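# Fit and lock the server top cover

## Task

Close the server: seat its top cover and lock it in place, making sure no tool remains inside the case. The cover latches once it is slid fully shut, which takes either a firm shove or holding both release buttons pressed while sliding.

## Robot and tools

Robot: two seven-joint arms, left_arm and right_arm, each ending in a two-finger gripper. Bases (scene frame): left_arm at (-0.049, +0.349, 0) m, right_arm at (+0.011, -0.308, 0) m, each turned slightly about z. Scene frame: origin at table-top height midway between the nominal bases, +x out over the table, +y toward left_arm, +z up. Arm names do not match image sides. A camera stand sits behind the arms; loose objects may occasionally get nudged.

Gripper frame: fingers point along its +z, close along its x. end_effector_position is the point between the pads; fingertips extend 17.5 mm past it. Reported positions and quaternions (wxyz) are in the scene frame and can be off by a few cm, more at long reach.

The 18-number row (used by execute_actions and move): one flat list covering both arms. Numbers 1-9 are left_arm: dx, dy, dz, rx, ry, rz, gripper position, force_limit, speed; numbers 10-18 repeat this for right_arm. All lie in [-1, 1]. dx..rz are an offset, not a pose, measured along the arm's own Hand target axes from the Hand target at the start of that action or move; 1.0 equals 0.6 m or 180 degrees; rx, ry, rz form a single rotation vector. Every row counts from that same start, never from the previous row, so resending an offset in a new call moves further. Sending six zeros re-requests the current Hand target. Gripper numbers are absolute commands, not offsets: position +1 = fully open (50 mm), about -0.65 = pads touching, -1 = close until something blocks them. force_limit: -1 about 20 N, 0 about 102 N, +1 about 185 N per pad (actual grip up to ~15 N more). speed: -1 = 20 mm/s, 0 = 85, +1 = 150. Both start at +1. To leave a gripper unchanged, resend its last three numbers (0 is a real command).

execute_actions(actions, cameras): actions is a list of actions; each action is up to 15 rows, one per 1/30 s step; a short action holds its last row to fill 15 steps. Images return only for an empty actions list or when cameras names them (["all"] for all; an unknown name invalidates the call). Results also list some step positions.

move(target, speed, blend, blocking, cameras): straight-line path for each gripper toward target, one 18-number row or a list of up to 15 rows, all offsets counted from the same starting Hand targets. speed in m/s, 0.002 to 0.5 (default 0.25); rotation capped at twice that in rad/s and at 0.873 rad/s. blend in m rounds corners between listed targets (0 = stop at each). Paths finish together, take at least 0.5 s and are cut off at 10 s. Moves do not avoid obstacles or the other arm; faster moves lag, stray and hit harder. Changed gripper numbers on later targets apply only on arrival once everything is still. blocking=false returns after about 0.5 s while the move continues. The result adds a move: line: done, off_target, moving, held or fault, plus limits (paced = pose clipped, held = checks withheld steps). Neither done nor off_target proves contact or its absence.

wait(seconds 0-10): lets the scene run holding last commands. stop(): brakes a running move (fingers continue). zoom_image(camera, region [x0,y0,x1,y1] pixels, at most 504x504): enlarges part of the newest image of cam_head_left, cam_head_right, cam_high, cam_left_wrist or cam_right_wrist (all 672x504). clear_fault(arm): clears a reported torque fault on left_arm or right_arm. finished_scene(scene): ends the current scene (give its number); irreversible, and the cover must stay locked without the robot.

Control details: per step the commanded orientation is clipped to within 32 degrees of the measured one; IK favors position. Hand target in results is the last commanded pose after clipping, and the next offsets start from it. A gripper often stops short; resending zeros asks again, otherwise send the remaining gap as an offset. Big wrist turns can swing the elbow. Joint speeds are capped (about 1.39 / 1.22 rad/s). Joint ranges: shoulder ±2.250, elbow ±2.580, wrist pitch ±2.100 rad; others effectively unlimited.

Gripping: command -1 and keep it; object_status 2 means closed on something. 0 moving, 1 blocked while opening, 3 reached position or pads met (likely empty). Any new position resets status to 0 briefly. Force or speed changes apply only with a new position (change of at least 0.01). Opening ≈ (250 - position_measured) × 0.202 mm. Center fixed objects between the pads.

Hazards: the arms are stiff, so a target even millimetres beyond firm contact presses very hard; to release a push, command the target back past the gripper. Torque limits: 104.5 N m for the first four joints, 51.3 for the last three; exceeding one, or straying over 5 degrees from plan, halts that arm until clear_fault. The clearance check can hold commands that bring arms close but does not block fingers closing on the other arm; pinching or striking between arms can fail the task. Avoid drops, releasing moving parts, slams and hard pushes, and never let anything fall or be left off the table. Holding loads, stretched poses or pushing at unreachable poses heat motors: MOTOR HOT appears at 60 °C, and at 75 °C an OVER-TEMPERATURE FAULT makes that arm sag for 30-60 s or more.

Result fields: Joint positions, velocities (may read within noise), joint torques (offset, scaled, noisy; positive toward larger joint angle), Flange force along gripper axes (biased, includes held weight; dropped after row calls until a move or wait), Tool commands, and camera calibration changes when images are returned.

Each tool is called after "Emit:" as name(argument=value, ...), one argument or row to a line, values as JSON.

## Session

Emit:
execute_actions(
  actions=[],
)

Scene clock: 0.00 s.
left_arm: end_effector_position=(+0.5851, +0.2493, +0.2618) position_measured=3 object_status=3 end_effector_quat_wxyz=(-0.074, +0.894, -0.318, +0.308) | right_arm: end_effector_position=(+0.7688, +0.0700, +0.2668) position_measured=3 object_status=3 end_effector_quat_wxyz=(-0.657, +0.722, -0.192, +0.103)
Joint positions: left_arm=[-0.258 0.431 0.468 1.662 -0.502 0.484 -0.142] | right_arm=[0.036 1.102 -0.371 1.087 -1.563 0.838 0.549]
Joint velocities: within noise
Joint torques (N m): no reading
Flange force (N): no reading
Hand target: left_arm +0.5851, +0.2493, +0.2618; -0.074, +0.894, -0.318, +0.308 | right_arm +0.7688, +0.0700, +0.2668; -0.657, +0.722, -0.192, +0.103
Tool commands: left_gripper/position=+1.0 left_gripper/force_limit=+1.0 left_gripper/speed=+1.0 right_gripper/position=+1.0 right_gripper/force_limit=+1.0 right_gripper/speed=+1.0

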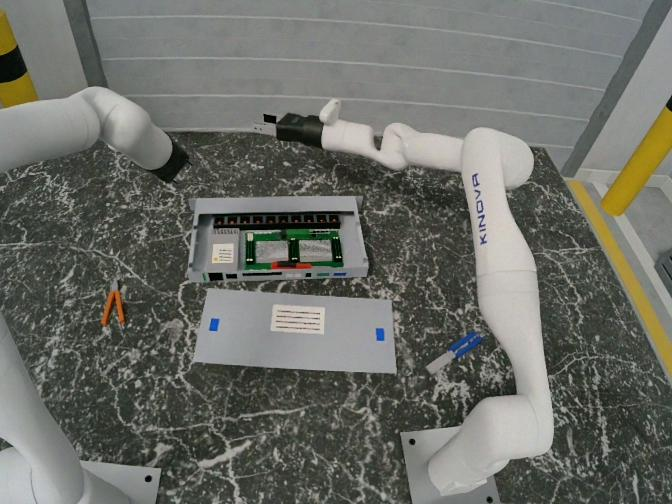

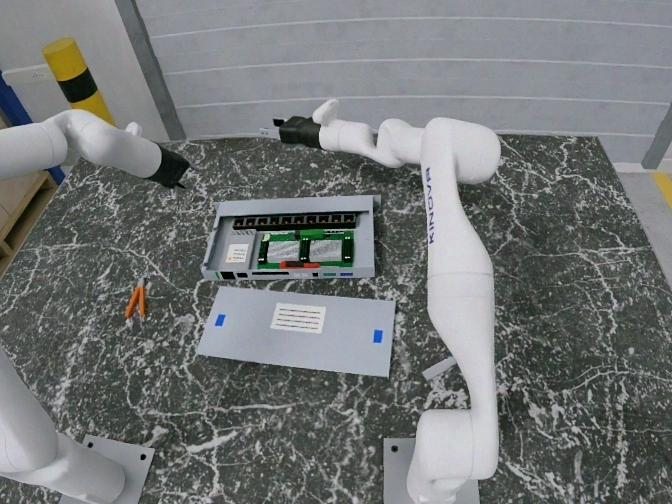

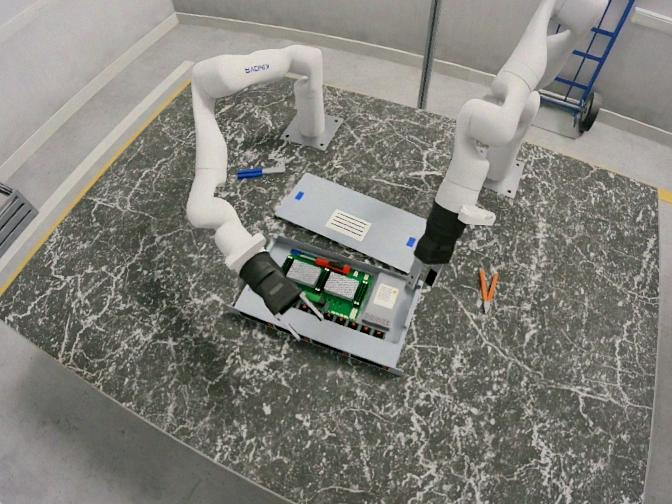

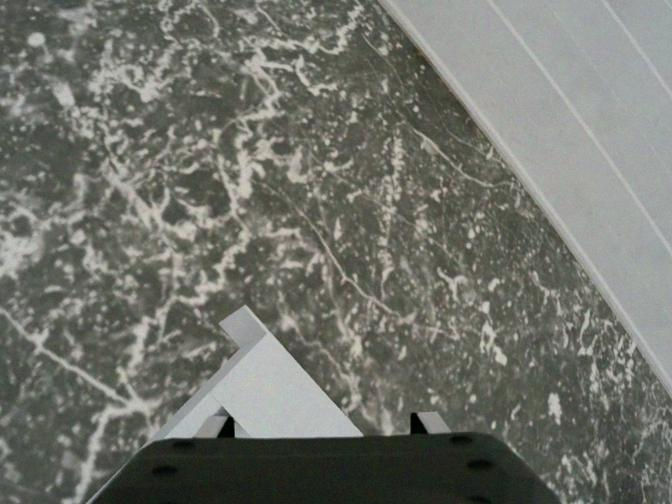

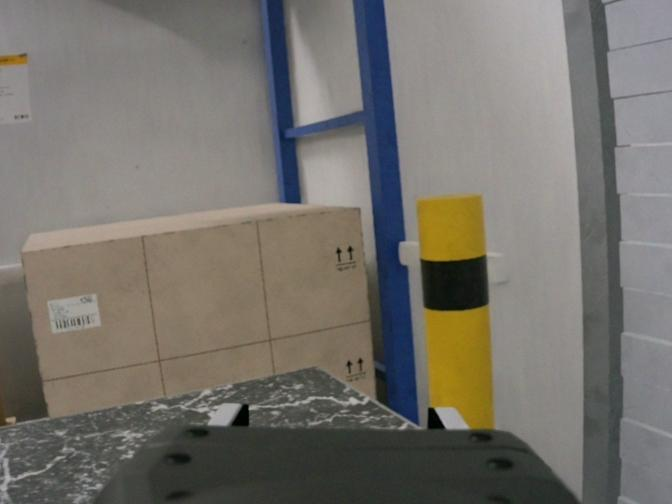

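Emit:
zoom_image(
  camera="cam_head_left",
  region=[180, 190, 380, 290],
)

Emit:
zoom_image(
  camera="cam_high",
  region=[230, 230, 440, 380],
)

Emit:
zoom_image(
  camera="cam_head_right",
  region=[190, 280, 410, 390],
)

Scaled by 2.520 from the camera's 672x504 image, which has a finer 960x720 frame.

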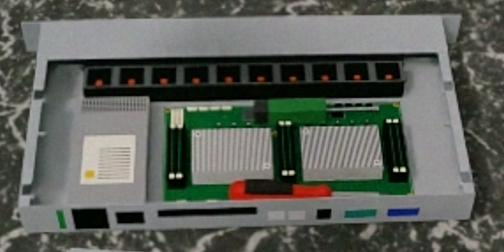

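Scaled by 2.400 from the camera's 672x504 image, which has a finer 960x720 frame.

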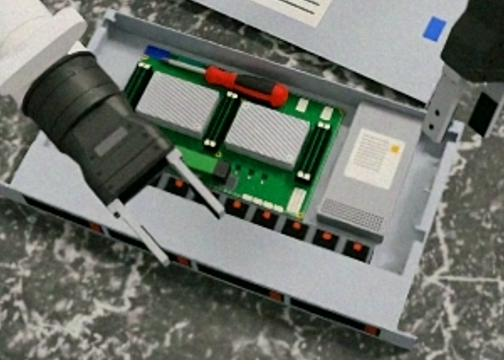

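Scaled by 2.291 from the camera's 672x504 image, which has a finer 960x720 frame.

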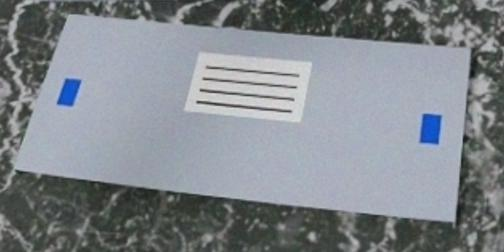

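Emit:
move(
  target=[
    [0,0,0,0,0,0,1,1,1,-0.4432,0.1553,-0.6857,-0.4618,-0.0724,-0.135,1,1,1],
    [0.3477,0.3032,-0.0472,-0.041,-0.206,-0.234,1,1,1,-0.4432,0.1553,-0.6857,-0.4618,-0.0724,-0.135,1,1,1],
  ],
  blend=0.1,
  speed=0.4,
  cameras=["all"],
)

Scene clock: 62.67 s.
left_arm: end_effector_position=(+0.5993, -0.0198, +0.3291) position_measured=3 object_status=3 end_effector_quat_wxyz=(+0.084, +0.987, +0.039, +0.135) | right_arm: end_effector_position=(+0.3499, -0.2000, +0.2498) position_measured=3 object_status=3 end_effector_quat_wxyz=(+0.000, +1.000, +0.000, +0.000)
Joint positions: left_arm=[0.416 1.054 0.399 0.035 -0.383 1.736 0.57] | right_arm=[-0.392 0.152 0.056 1.811 -0.009 1.178 -0.369]
Joint torques (N m): left_arm=[1.7 -27.39 1.88 -8.61 0.13 -0.81 0.23] | right_arm=[0.76 -10.86 -0.05 -8.13 0.17 -0.2 -0.03]
Flange force (N): left_arm=no reading | right_arm=[-0.9 -1.0 -3.7]
Hand target: left_arm +0.6001, -0.0202, +0.3295; +0.000, +0.999, +0.039, +0.000 | right_arm +0.3499, -0.2000, +0.2498; +0.000, +1.000, +0.000, +0.000
Off the commanded pose: left_arm 0.001 m, 18 deg | right_arm 0.000 m, 0 deg.
elbow stopped short (left arm): the move would have taken joint 4 (elbow) straighter than the controller allows.
move: off_target (left_arm)
camera_calibration:
cam_left_wrist: T_world_to_cam=[[0.956606, 0.0642968, 0.284202, -0.66399], [0.0209812, -0.988018, 0.152904, -0.0183496], [0.290628, -0.140306, -0.946493, 0.302057], [0, 0, 0, 1]] pos_world=[0.547776, 0.0669431, 0.477408]
cam_right_wrist: T_world_to_cam=[[0.999803, -0.00690769, -0.0186173, -0.347032], [-0.0066334, -0.999869, 0.0147546, -0.152187], [-0.0187168, -0.0146282, -0.999718, 0.419767], [0, 0, 0, 1]] pos_world=[0.35381, -0.148424, 0.415433]

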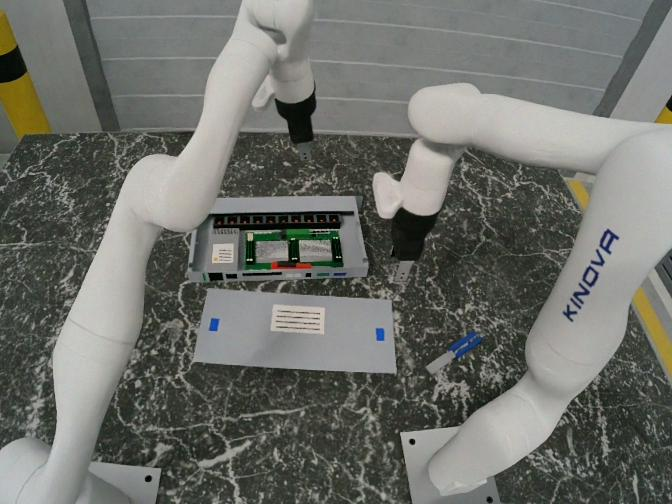

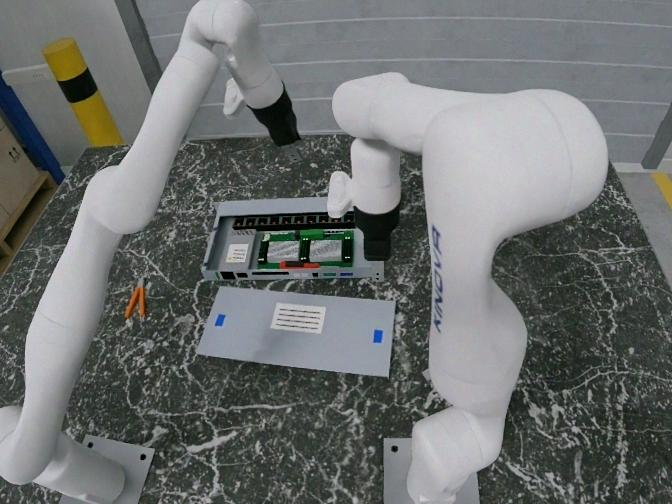

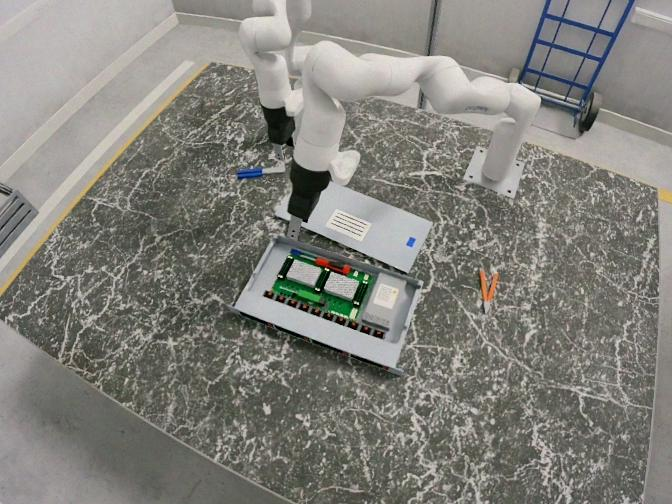

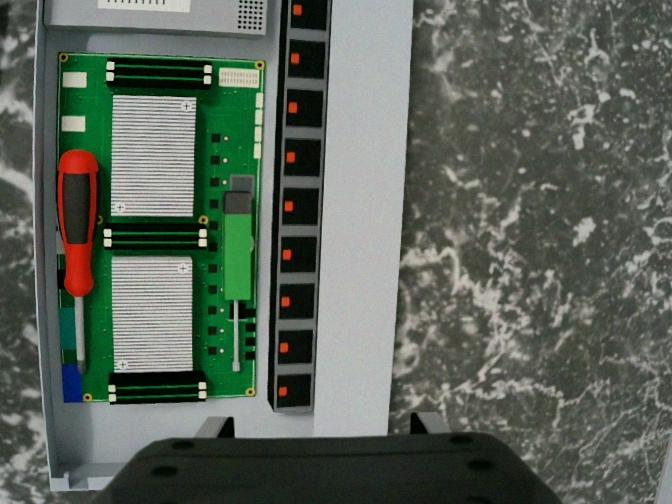

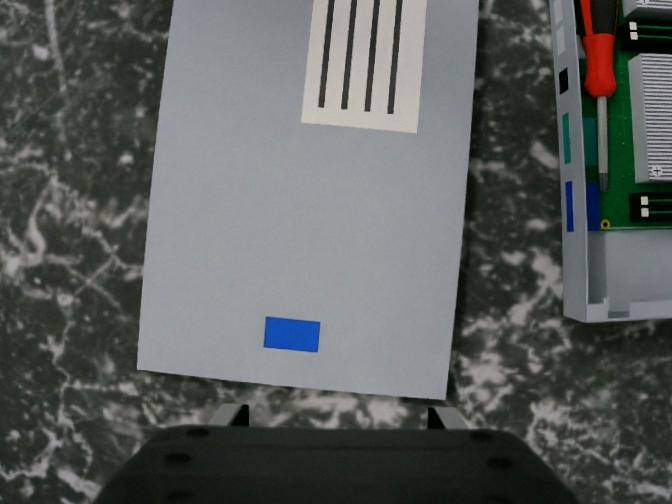

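Emit:
move(
  target=[
    [-0.3908,-0.3485,0.1325,0,0,0.0406,1,1,1,0,0,0,0,0,0,1,1,1],
    [-0.3908,-0.3485,0.1325,0,0,0.0406,1,1,1,0.2617,-0.2167,0.0833,0,0,-0.025,1,1,1],
  ],
  blend=0.12,
  speed=0.4,
  cameras=["cam_left_wrist","cam_right_wrist"],
)

Scene clock: 78.47 s.
left_arm: end_effector_position=(+0.3498, +0.1699, +0.2503) position_measured=3 object_status=3 end_effector_quat_wxyz=(+0.000, +1.000, -0.024, +0.000) | right_arm: end_effector_position=(+0.5069, -0.0700, +0.1999) position_measured=3 object_status=3 end_effector_quat_wxyz=(+0.000, +0.999, +0.039, +0.000)
Joint positions: left_arm=[-0.036 0.363 0.489 1.572 -0.177 1.251 0.49] | right_arm=[-0.47 0.634 0.023 1.239 -0.014 1.269 -0.404]
Joint torques (N m): left_arm=[1.81 -14.99 2.98 -8.63 0.11 0.18 0.29] | right_arm=[0.81 -20.47 0.18 -8.56 0.13 -0.11 -0.06]
Flange force (N): left_arm=[0.4 -5.2 -1.0] | right_arm=[-0.4 -1.4 -2.7]
Hand target: left_arm +0.3498, +0.1699, +0.2503; +0.000, +1.000, -0.024, +0.000 | right_arm +0.5069, -0.0700, +0.1999; +0.000, +0.999, +0.039, +0.000
Off the commanded pose: left_arm 0.000 m, 0 deg | right_arm 0.000 m, 0 deg.
move: done; blend cut to 0.105 m at target 1
camera_calibration:
cam_left_wrist: T_world_to_cam=[[0.996035, -0.0871235, 0.0179677, -0.33658], [-0.0868681, -0.996114, -0.0145375, 0.267412], [0.0191644, 0.0129191, -0.999733, 0.408929], [0, 0, 0, 1]] pos_world=[0.350638, 0.231766, 0.418755]
cam_right_wrist: T_world_to_cam=[[0.997256, 0.0716545, -0.01863, -0.497225], [0.0719345, -0.997299, 0.0148237, -0.0600868], [-0.0175175, -0.0161232, -0.999717, 0.374112], [0, 0, 0, 1]] pos_world=[0.506737, -0.0182643, 0.365634]
Images, in order (width x height): cam_left_wrist 672x504, cam_right_wrist 672x504.

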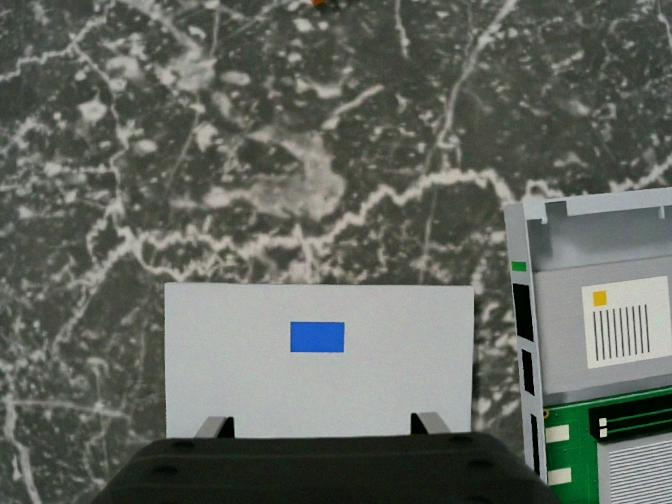

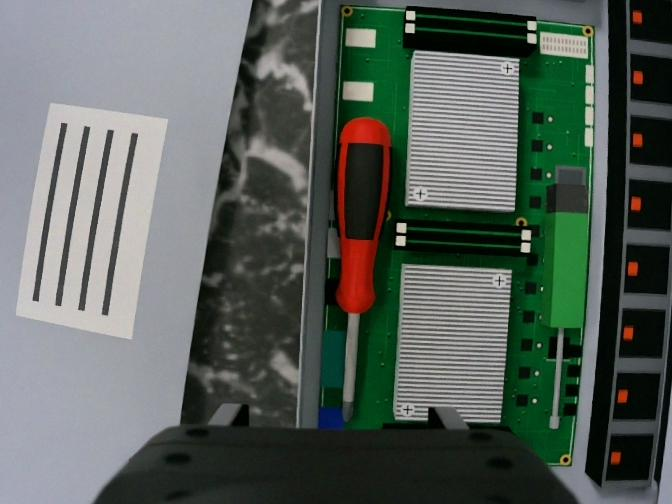

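Emit:
zoom_image(
  camera="cam_right_wrist",
  region=[290, 100, 470, 440],
)

Emit:
zoom_image(
  camera="cam_left_wrist",
  region=[440, 180, 672, 460],
)

Emit:
zoom_image(
  camera="cam_left_wrist",
  region=[140, 260, 500, 504],
)

Scaled by 1.482.

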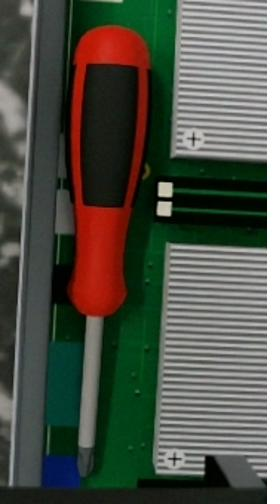

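Scaled by 1.800.

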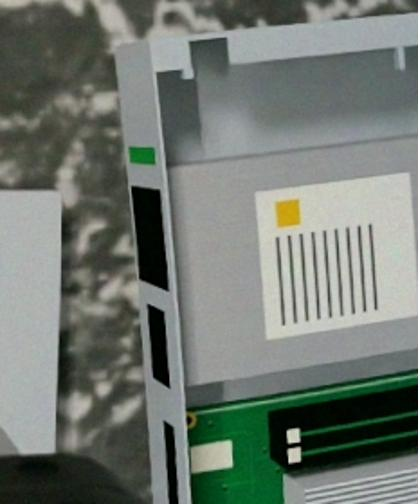

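Scaled by 1.400.

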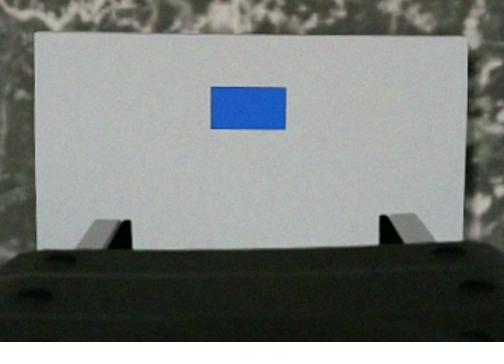

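Emit:
move(
  target=[0,0,0,0,0,0,1,1,1,0.0078,0.009,0.1917,0,0,0.0194,0.2,-0.5,0],
  cameras=["cam_right_wrist","cam_head_right","cam_head_left"],
)

Emit:
zoom_image(
  camera="cam_right_wrist",
  region=[200, 100, 450, 504],
)

Scene clock: 111.80 s.
left_arm: end_effector_position=(+0.3498, +0.1699, +0.2503) position_measured=3 object_status=3 end_effector_quat_wxyz=(+0.000, +1.000, -0.024, +0.000) | right_arm: end_effector_position=(+0.5121, -0.0750, +0.0850) position_measured=123 object_status=3 end_effector_quat_wxyz=(+0.000, +1.000, +0.009, +0.000)
Joint positions: left_arm=[-0.036 0.363 0.489 1.572 -0.177 1.251 0.49] | right_arm=[-0.461 0.76 0.029 1.397 -0.024 0.984 -0.445]
Joint torques (N m): left_arm=[1.83 -14.96 2.99 -8.65 0.12 0.16 0.31] | right_arm=[0.8 -21.18 0.25 -7.27 0.17 -0.19 -0.06]
Flange force (N): left_arm=[0.3 -5.3 -1.1] | right_arm=[0.1 -1.7 -3.2]
Hand target: left_arm +0.3498, +0.1699, +0.2503; +0.000, +1.000, -0.024, +0.000 | right_arm +0.5121, -0.0750, +0.0849; +0.000, +1.000, +0.009, +0.000
Off the commanded pose: left_arm 0.000 m, 0 deg | right_arm 0.000 m, 0 deg.
move: done
camera_calibration:
cam_right_wrist: T_world_to_cam=[[0.999772, 0.0106981, -0.0184951, -0.510183], [0.0109703, -0.999832, 0.0146765, -0.032672], [-0.0183349, -0.0148761, -0.999721, 0.259662], [0, 0, 0, 1]] pos_world=[0.515186, -0.0233458, 0.250634]
Images, in order (width x height): cam_head_left 672x504, cam_head_right 672x504, cam_right_wrist 672x504.

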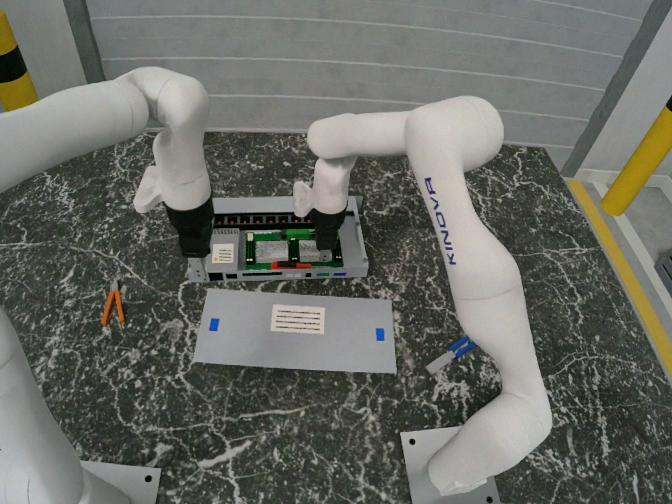

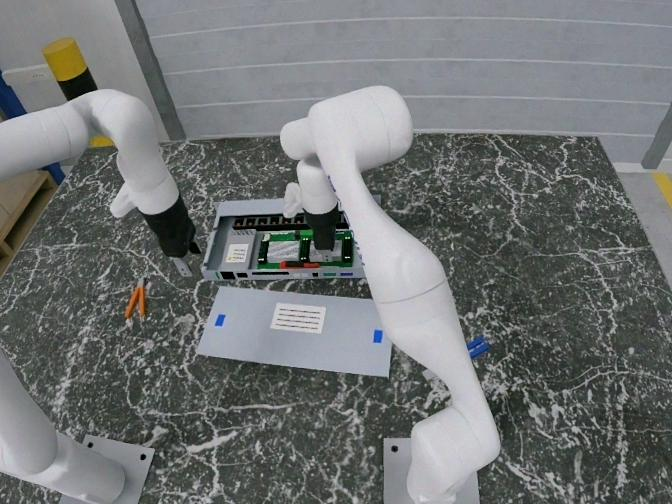

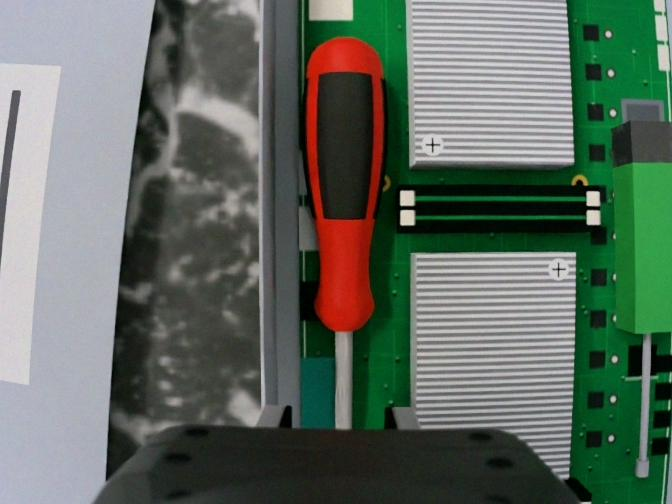

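Scaled by 1.248.

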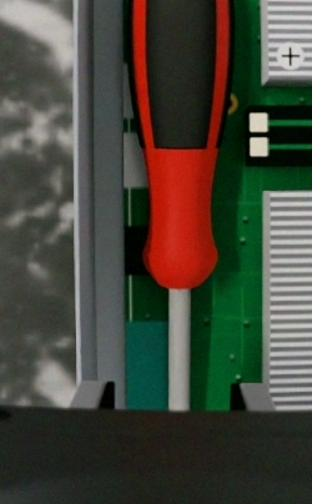

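Emit:
move(
  target=[
    [0,0,0,0,0,0,1,1,1,0.0045,-0.075,0.0167,0,0,0,0.076,-0.5,0],
    [0,0,0,0,0,0,1,1,1,0.0045,-0.075,0.085,0,0,0,0.076,-0.5,0],
  ],
  speed=[0.15, 0.04],
  cameras=["cam_right_wrist"],
)

Scene clock: 137.03 s.
left_arm: end_effector_position=(+0.3498, +0.1699, +0.2503) position_measured=3 object_status=3 end_effector_quat_wxyz=(+0.000, +1.000, -0.024, +0.000) | right_arm: end_effector_position=(+0.5140, -0.0299, +0.0339) position_measured=141 object_status=3 end_effector_quat_wxyz=(+0.000, +1.000, +0.009, +0.000)
Joint positions: left_arm=[-0.036 0.363 0.489 1.572 -0.177 1.251 0.49] | right_arm=[-0.528 0.876 0.028 1.342 -0.027 0.923 -0.512]
Joint torques (N m): left_arm=[1.83 -14.98 2.96 -8.7 0.11 0.16 0.27] | right_arm=[0.82 -22.43 0.35 -6.86 0.18 -0.19 -0.05]
Flange force (N): left_arm=[0.1 -5.2 -0.9] | right_arm=[0.4 -2.0 -3.2]
Hand target: left_arm +0.3498, +0.1699, +0.2503; +0.000, +1.000, -0.024, +0.000 | right_arm +0.5141, -0.0299, +0.0339; +0.000, +1.000, +0.009, +0.000
Off the commanded pose: left_arm 0.000 m, 0 deg | right_arm 0.000 m, 0 deg.
move: done
camera_calibration:
cam_right_wrist: T_world_to_cam=[[0.99977, 0.0106952, -0.0185961, -0.513488], [0.0109707, -0.999831, 0.0147754, 0.0130296], [-0.0184349, -0.014976, -0.999718, 0.209334], [0, 0, 0, 1]] pos_world=[0.517086, 0.0216542, 0.199534]
Images, in order (width x height): cam_right_wrist 672x504.

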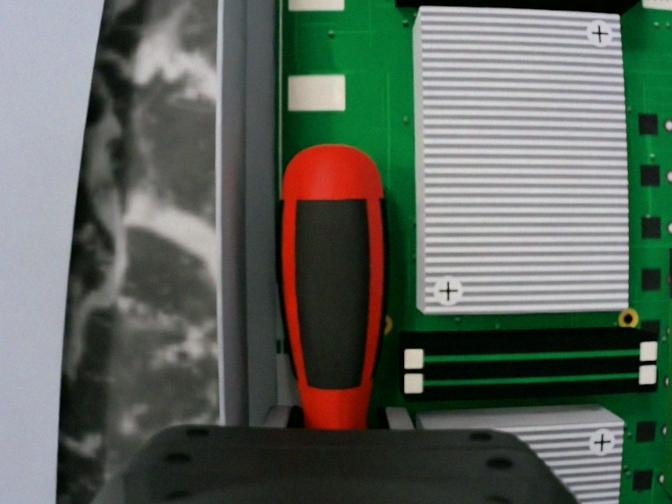

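Emit:
move(
  target=[0,0,0,0,0,0,1,1,1,0,0,0,0,0,0,-1,-0.5,-0.5],
)

Scene clock: 139.97 s.
left_arm: end_effector_position=(+0.3498, +0.1699, +0.2503) position_measured=3 object_status=3 end_effector_quat_wxyz=(+0.000, +1.000, -0.024, +0.000) | right_arm: end_effector_position=(+0.5140, -0.0299, +0.0339) position_measured=159 object_status=2 end_effector_quat_wxyz=(+0.000, +1.000, +0.009, +0.000)
Joint positions: left_arm=[-0.036 0.363 0.489 1.572 -0.177 1.251 0.49] | right_arm=[-0.528 0.876 0.028 1.342 -0.027 0.923 -0.512]
Joint torques (N m): left_arm=[1.8 -15 2.97 -8.66 0.11 0.18 0.3] | right_arm=[0.87 -22.55 0.43 -6.99 0.14 -0.23 -0.09]
Flange force (N): left_arm=[0.3 -5.2 -0.9] | right_arm=[0.2 -1.9 -3.0]
Hand target: left_arm +0.3498, +0.1699, +0.2503; +0.000, +1.000, -0.024, +0.000 | right_arm +0.5140, -0.0299, +0.0339; +0.000, +1.000, +0.009, +0.000
Off the commanded pose: left_arm 0.000 m, 0 deg | right_arm 0.000 m, 0 deg.
move: done

Emit:
move(
  target=[
    [0,0,0,0,0,0,1,1,1,0,0,-0.15,0,0,0,-1,-0.5,-0.5],
    [0,0,0,0,0,0,1,1,1,0.1322,0.619,-0.15,0,0,0,-1,-0.5,-0.5],
    [0,0,0,0,0,0,1,1,1,0.1322,0.619,-0.025,0,0,0,-1,-0.5,-0.5],
    [0,0,0,0,0,0,1,1,1,0.1322,0.619,0.0083,0,0,0,-1,-0.5,-0.5],
    [0,0,0,0,0,0,1,1,1,0.1322,0.619,0.0083,0,0,0,0.3,-0.5,-0.5],
  ],
  speed=[0.2,0.4,0.25,0.04,0.1],
  blend=[0.04,0.04,0.01,0,0],
  cameras=["cam_right_wrist","cam_head_right"],
)

Scene clock: 158.37 s.
left_arm: end_effector_position=(+0.3498, +0.1699, +0.2503) position_measured=3 object_status=3 end_effector_quat_wxyz=(+0.000, +1.000, -0.024, +0.000) | right_arm: end_effector_position=(+0.5997, -0.3999, +0.0288) position_measured=107 object_status=3 end_effector_quat_wxyz=(+0.000, +1.000, +0.009, +0.000)
Joint positions: left_arm=[-0.036 0.363 0.489 1.572 -0.177 1.251 0.49] | right_arm=[0.124 0.926 0.049 1.249 -0.048 0.967 0.163]
Joint torques (N m): left_arm=[1.83 -14.93 3.01 -8.65 0.08 0.16 0.28] | right_arm=[0.81 -23.39 0.49 -7.09 0.13 -0.1 -0.07]
Flange force (N): left_arm=[0.2 -5.3 -1.1] | right_arm=[1.5 -1.2 -2.9]
Hand target: left_arm +0.3498, +0.1699, +0.2503; +0.000, +1.000, -0.024, +0.000 | right_arm +0.5997, -0.3999, +0.0289; +0.000, +1.000, +0.009, +0.000
Off the commanded pose: left_arm 0.000 m, 0 deg | right_arm 0.000 m, 0 deg.
move: done; blend cut to 0.0375 m at target 2
camera_calibration:
cam_right_wrist: T_world_to_cam=[[0.999768, 0.0106942, -0.0186961, -0.595284], [0.0109712, -0.999831, 0.0147743, -0.357774], [-0.0185349, -0.014976, -0.999716, 0.200434], [0, 0, 0, 1]] pos_world=[0.602786, -0.348346, 0.194533]
Images, in order (width x height): cam_head_right 672x504, cam_right_wrist 672x504.

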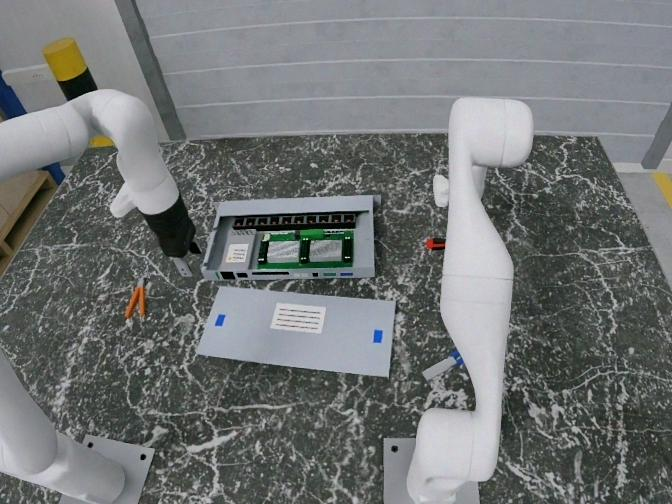

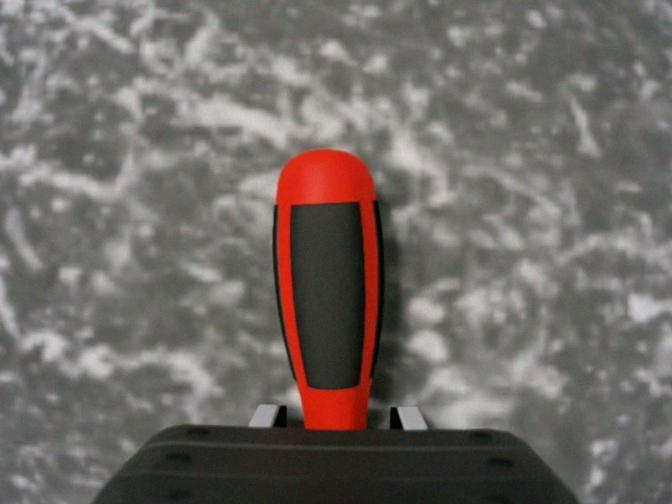

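Emit:
move(
  target=[
    [0,0,0,0,0,0,1,1,1,0,0,-0.1667,0,0,0,0.3,-0.5,-0.5],
    [0,0,0,0,0,0,1,1,1,0.0435,-0.5409,-0.1667,0,0,0,0.3,-0.5,-0.5],
    [0,0,0,0,0,0,1,1,1,0.0435,-0.5409,-0.1018,0,0,0,0.3,-0.5,-0.5],
  ],
  speed=[0.2,0.4,0.2],
  blend=[0.04,0.02,0],
  cameras=["cam_right_wrist"],
)

Emit:
zoom_image(
  camera="cam_right_wrist",
  region=[220, 0, 472, 504],
)

Scene clock: 164.27 s.
left_arm: end_effector_position=(+0.3498, +0.1699, +0.2503) position_measured=3 object_status=3 end_effector_quat_wxyz=(+0.000, +1.000, -0.024, +0.000) | right_arm: end_effector_position=(+0.6203, -0.0750, +0.0900) position_measured=107 object_status=3 end_effector_quat_wxyz=(+0.000, +1.000, +0.009, +0.000)
Joint positions: left_arm=[-0.036 0.363 0.489 1.572 -0.177 1.251 0.49] | right_arm=[-0.387 0.991 0.051 0.888 -0.044 1.263 -0.364]
Joint torques (N m): left_arm=[1.86 -15.05 2.94 -8.64 0.12 0.19 0.24] | right_arm=[0.78 -25.85 0.51 -8.56 0.13 -0.17 -0.08]
Flange force (N): left_arm=[0.4 -5.1 -0.9] | right_arm=[1.1 -1.7 -2.2]
Hand target: left_arm +0.3498, +0.1699, +0.2503; +0.000, +1.000, -0.024, +0.000 | right_arm +0.6202, -0.0750, +0.0900; +0.000, +1.000, +0.009, +0.000
Off the commanded pose: left_arm 0.000 m, 0 deg | right_arm 0.000 m, 0 deg.
move: done; blend cut to 0.0195 m at target 2
camera_calibration:
cam_right_wrist: T_world_to_cam=[[0.999771, 0.0105953, -0.0185951, -0.618141], [0.0108708, -0.999832, 0.0147759, -0.0339951], [-0.0184354, -0.0149746, -0.999718, 0.266701], [0, 0, 0, 1]] pos_world=[0.623286, -0.0234462, 0.255634]
Images, in order (width x height): cam_right_wrist 672x504.

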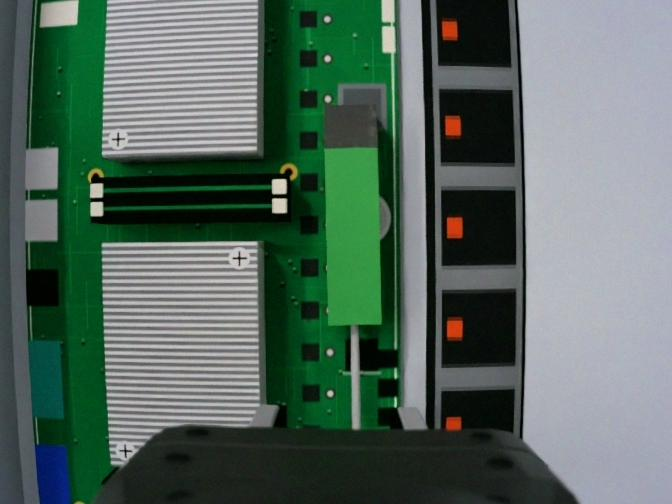

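Scaled by 1.000.

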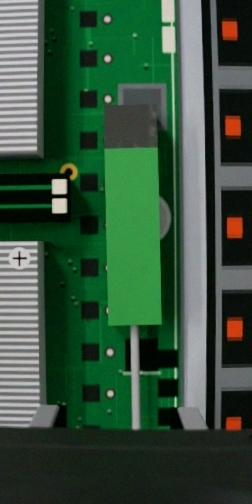

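Emit:
move(
  target=[
    [0,0,0,0,0,0,1,1,1,0.0093,-0.0915,0,0,0,0,0.24,-0.5,-0.5],
    [0,0,0,0,0,0,1,1,1,0.0093,-0.0915,0.0933,0,0,0,0.24,-0.5,-0.5],
    [0,0,0,0,0,0,1,1,1,0.0093,-0.0915,0.0933,0,0,0,-1,-0.5,-0.5],
    [0,0,0,0,0,0,1,1,1,0.0093,-0.0915,0.05,0,0,0,-1,-0.5,-0.5],
  ],
  speed=[0.15,0.05,0.1,0.1],
  blend=[0.002,0,0,0],
  cameras=["cam_right_wrist"],
)

Scene clock: 176.43 s.
left_arm: end_effector_position=(+0.3498, +0.1699, +0.2503) position_measured=3 object_status=3 end_effector_quat_wxyz=(+0.000, +1.000, -0.024, +0.000) | right_arm: end_effector_position=(+0.6249, -0.0200, +0.0601) position_measured=165 object_status=2 end_effector_quat_wxyz=(+0.000, +1.000, +0.009, +0.000)
Joint positions: left_arm=[-0.036 0.363 0.489 1.572 -0.177 1.251 0.49] | right_arm=[-0.457 1.099 0.053 0.747 -0.049 1.295 -0.438]
Joint torques (N m): left_arm=[1.87 -15.03 3.02 -8.62 0.09 0.17 0.26] | right_arm=[0.73 -26.82 0.51 -8.53 0.17 -0.19 -0.07]
Flange force (N): left_arm=[0.5 -5.2 -1.1] | right_arm=[1.4 -1.9 -2.6]
Hand target: left_arm +0.3498, +0.1699, +0.2503; +0.000, +1.000, -0.024, +0.000 | right_arm +0.6249, -0.0200, +0.0600; +0.000, +1.000, +0.009, +0.000
Off the commanded pose: left_arm 0.000 m, 0 deg | right_arm 0.000 m, 0 deg.
move: done
camera_calibration:
cam_right_wrist: T_world_to_cam=[[0.999772, 0.0106967, -0.0184961, -0.623903], [0.0109707, -0.999831, 0.0147765, 0.0213235], [-0.0183349, -0.014976, -0.99972, 0.237756], [0, 0, 0, 1]] pos_world=[0.627886, 0.0315542, 0.225834]
Images, in order (width x height): cam_right_wrist 672x504.

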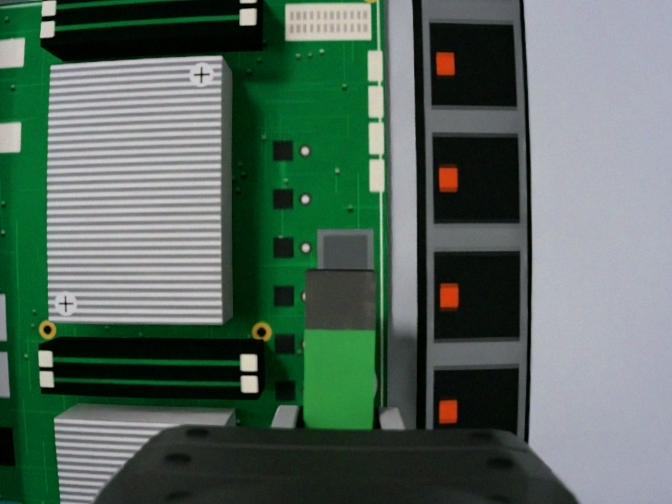

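Emit:
move(
  target=[
    [0,0,0,0,0,0,1,1,1,0,0,-0.1167,0,0,0,-1,-0.5,-0.5],
    [0,0,0,0,0,0,1,1,1,0.1148,0.5689,-0.1167,0,0,0,-1,-0.5,-0.5],
    [0,0,0,0,0,0,1,1,1,0.1148,0.5689,0.0167,0,0,0,-1,-0.5,-0.5],
    [0,0,0,0,0,0,1,1,1,0.1148,0.5689,0.055,0,0,0,-1,-0.5,-0.5],
    [0,0,0,0,0,0,1,1,1,0.1148,0.5689,0.055,0,0,0,0.4,-0.5,-0.5],
    [0,0,0,0,0,0,1,1,1,0.1148,0.5689,-0.12,0,0,0,0.4,-0.5,-0.5],
  ],
  speed=[0.2,0.4,0.25,0.05,0.1,0.2],
  blend=[0.04,0.04,0.01,0,0,0],
  cameras=["all"],
)

Scene clock: 187.67 s.
left_arm: end_effector_position=(+0.3498, +0.1699, +0.2503) position_measured=3 object_status=3 end_effector_quat_wxyz=(+0.000, +1.000, -0.024, +0.000) | right_arm: end_effector_position=(+0.6996, -0.3601, +0.1320) position_measured=92 object_status=3 end_effector_quat_wxyz=(+0.000, +1.000, +0.009, +0.000)
Joint positions: left_arm=[-0.036 0.363 0.489 1.572 -0.177 1.251 0.49] | right_arm=[0.062 1.104 0.059 0.504 -0.053 1.533 0.072]
Joint torques (N m): left_arm=[1.85 -15.03 3.06 -8.71 0.12 0.16 0.34] | right_arm=[0.82 -27.17 0.39 -8.87 0.16 -0.1 -0.08]
Flange force (N): left_arm=[0.3 -5.4 -0.9] | right_arm=no reading
Hand target: left_arm +0.3498, +0.1699, +0.2503; +0.000, +1.000, -0.024, +0.000 | right_arm +0.6996, -0.3601, +0.1320; +0.000, +1.000, +0.009, +0.000
Off the commanded pose: left_arm 0.000 m, 0 deg | right_arm 0.000 m, 0 deg.
move: done; blend cut to 0.035 m at target 1
camera_calibration:
cam_left_wrist: T_world_to_cam=[[0.996035, -0.0871235, 0.0179677, -0.33658], [-0.0868681, -0.996114, -0.0145375, 0.267412], [0.0191644, 0.0129191, -0.999733, 0.408929], [0, 0, 0, 1]] pos_world=[0.350638, 0.231766, 0.418755]
cam_right_wrist: T_world_to_cam=[[0.99977, 0.0106957, -0.0185961, -0.693587], [0.0109712, -0.999831, 0.0147754, -0.320601], [-0.0184349, -0.014976, -0.999718, 0.305981], [0, 0, 0, 1]] pos_world=[0.702586, -0.308546, 0.297734]

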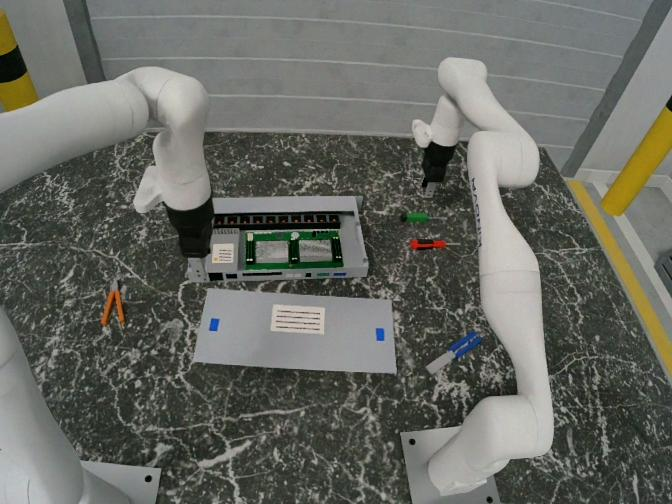

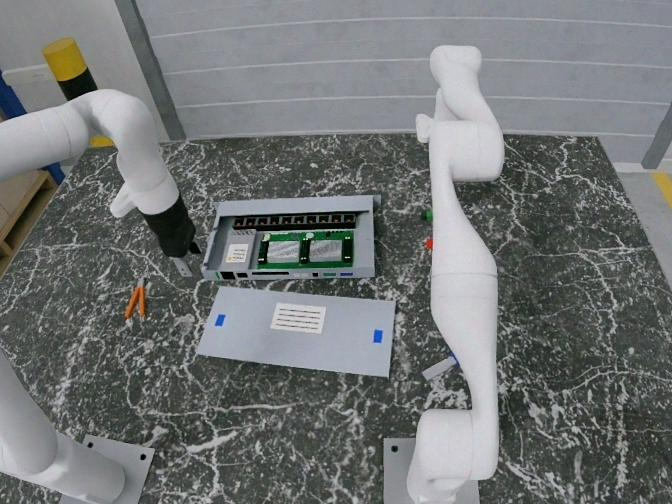

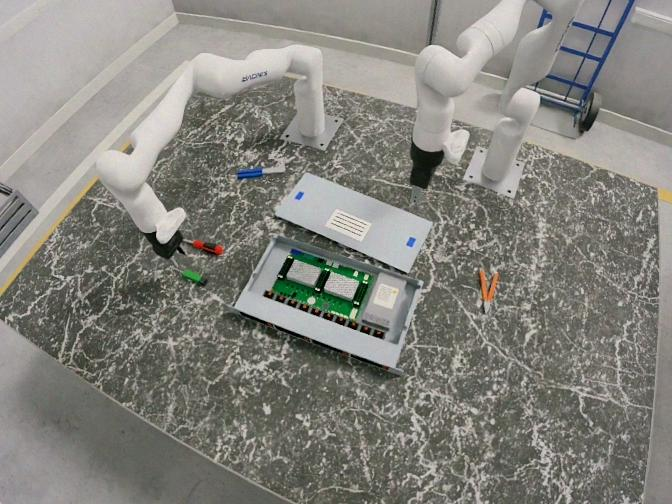

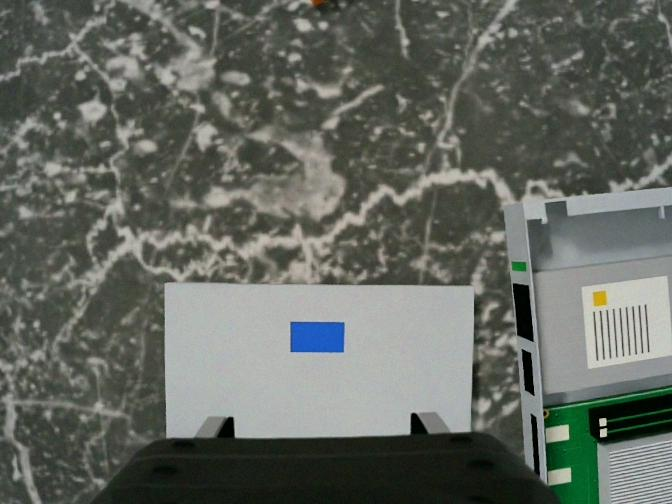

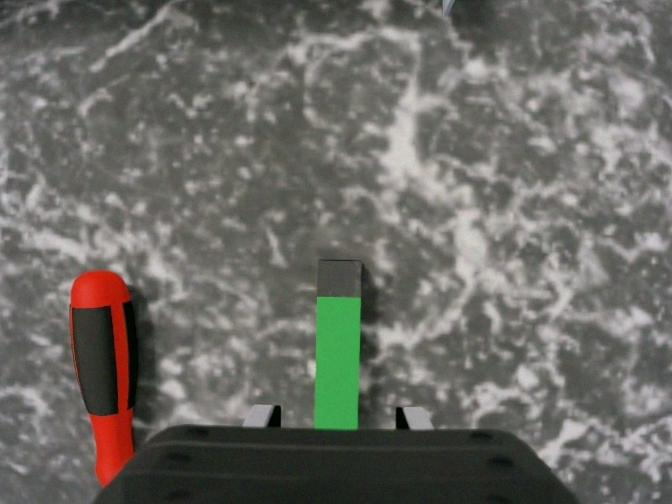

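Emit:
zoom_image(
  camera="cam_high",
  region=[260, 165, 450, 290],
)

Emit:
zoom_image(
  camera="cam_high",
  region=[225, 230, 435, 380],
)

Emit:
zoom_image(
  camera="cam_head_left",
  region=[180, 280, 410, 385],
)

Scaled by 2.653 from the camera's 672x504 image, which has a finer 960x720 frame.

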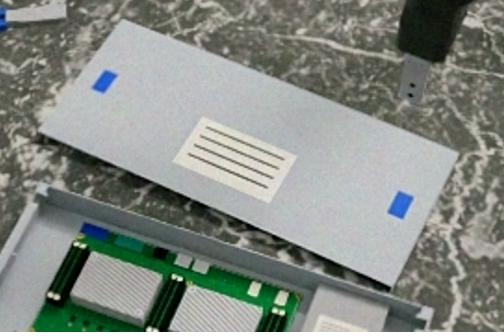

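Scaled by 2.400 from the camera's 672x504 image, which has a finer 960x720 frame.

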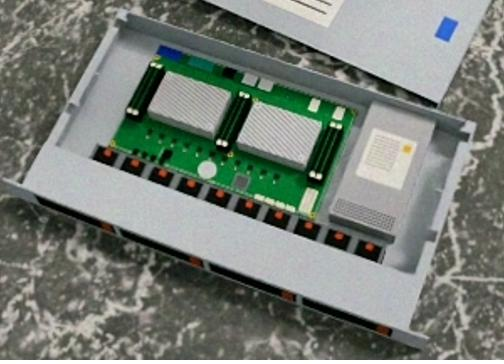

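Scaled by 2.191 from the camera's 672x504 image, which has a finer 960x720 frame.

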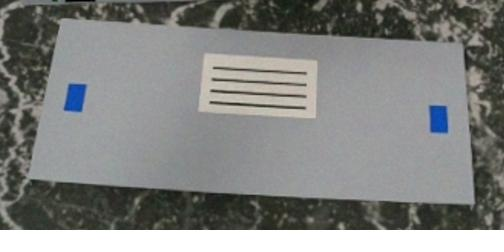

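Emit:
move(
  target=[
    [-0.0166,-0.1745,0.05,-0.1566,0.1643,0.2041,1,1,1,-0.3,0.05,-0.2,0.1596,0.1625,-0.208,0.4,-0.5,-0.5],
    [-0.0332,-0.349,0.2838,-0.3132,0.3286,0.4082,1,1,1,-0.6013,0.1057,0.0867,0.3192,0.325,-0.416,0.4,-0.5,-0.5],
  ],
  speed=[0.4,0.3],
  blend=0.08,
  cameras=["all"],
)

Emit:
zoom_image(
  camera="cam_left_wrist",
  region=[80, 0, 460, 504],
)

Scene clock: 219.20 s.
left_arm: end_effector_position=(+0.3401, +0.3802, +0.0803) position_measured=3 object_status=3 end_effector_quat_wxyz=(+0.430, +0.561, -0.561, +0.430) | right_arm: end_effector_position=(+0.3400, -0.4297, +0.0798) position_measured=92 object_status=3 end_effector_quat_wxyz=(-0.430, +0.561, +0.561, +0.431)
Joint positions: left_arm=[-1.172 1.275 0.582 1.54 0.373 1.368 -2.464] | right_arm=[1.21 1.265 -0.527 1.403 -0.34 1.559 2.476]
Joint torques (N m): left_arm=[1.81 -19.37 8.48 -0.52 2.19 2.81 0.21] | right_arm=[0.91 -19.66 -5.84 -0.86 -1.94 2.47 -0.15]
Flange force (N): left_arm=[-0.3 3.9 -2.0] | right_arm=[1.3 2.4 -2.4]
Hand target: left_arm +0.3401, +0.3802, +0.0802; +0.431, +0.561, -0.561, +0.430 | right_arm +0.3400, -0.4297, +0.0798; -0.430, +0.561, +0.561, +0.431
Off the commanded pose: left_arm 0.000 m, 0 deg | right_arm 0.000 m, 0 deg.
move: done
camera_calibration:
cam_left_wrist: T_world_to_cam=[[-0.0380104, -0.241681, 0.969611, 0.0285098], [-0.999205, -0.00246051, -0.0397838, 0.408111], [0.0120007, -0.970353, -0.241396, 0.551737], [0, 0, 0, 1]] pos_world=[0.402249, 0.543274, 0.12178]
cam_right_wrist: T_world_to_cam=[[0.0063474, 0.277096, 0.960821, 0.0397339], [0.999853, -0.0170703, -0.00168225, -0.298016], [0.0159354, 0.96069, -0.277164, 0.596033], [0, 0, 0, 1]] pos_world=[0.288222, -0.588701, 0.126521]

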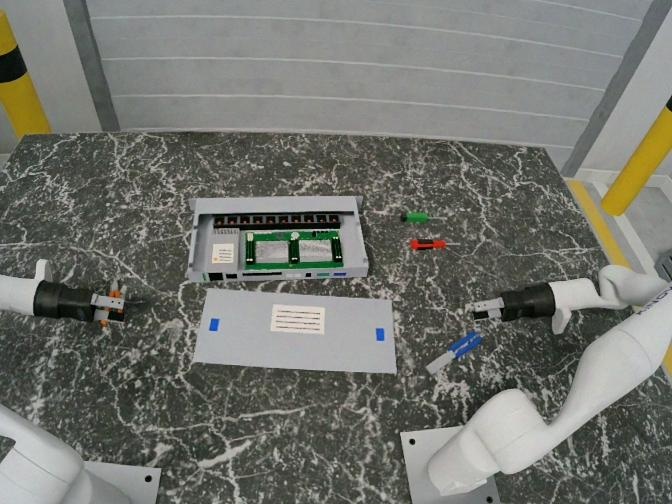

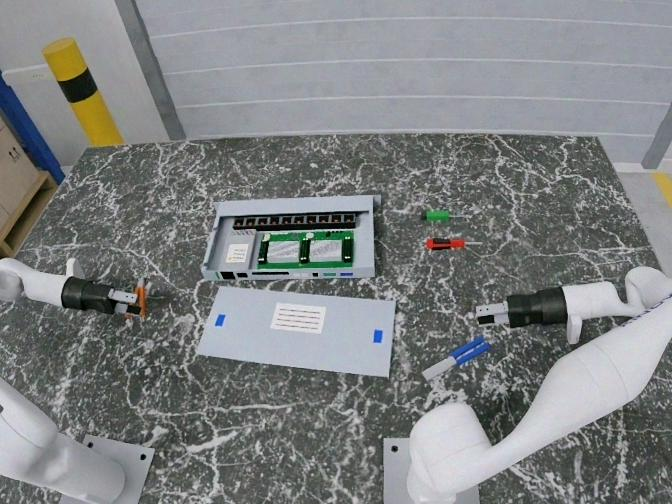

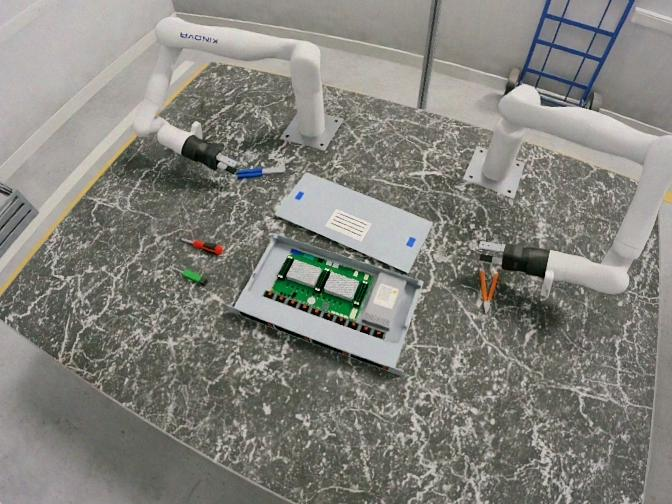

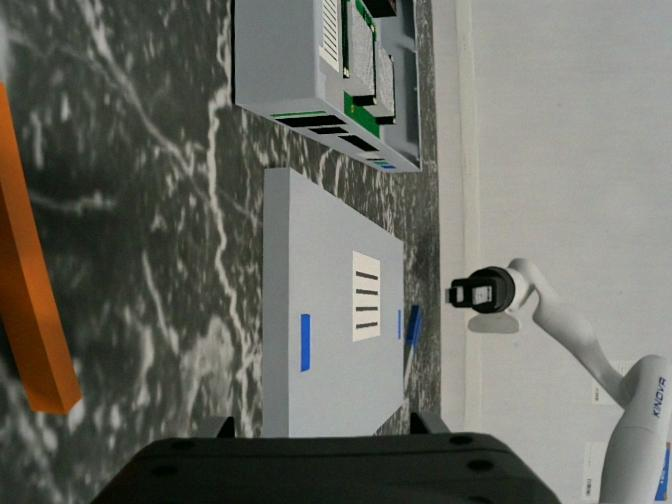

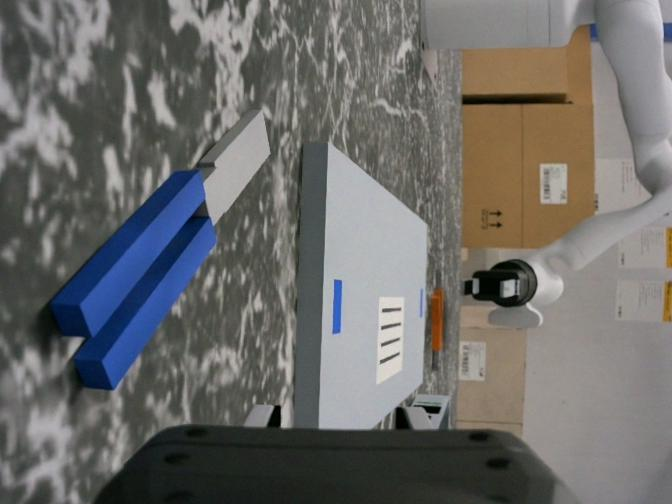

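Scaled by 1.000.

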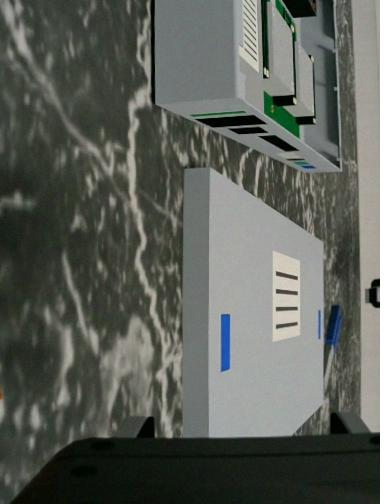

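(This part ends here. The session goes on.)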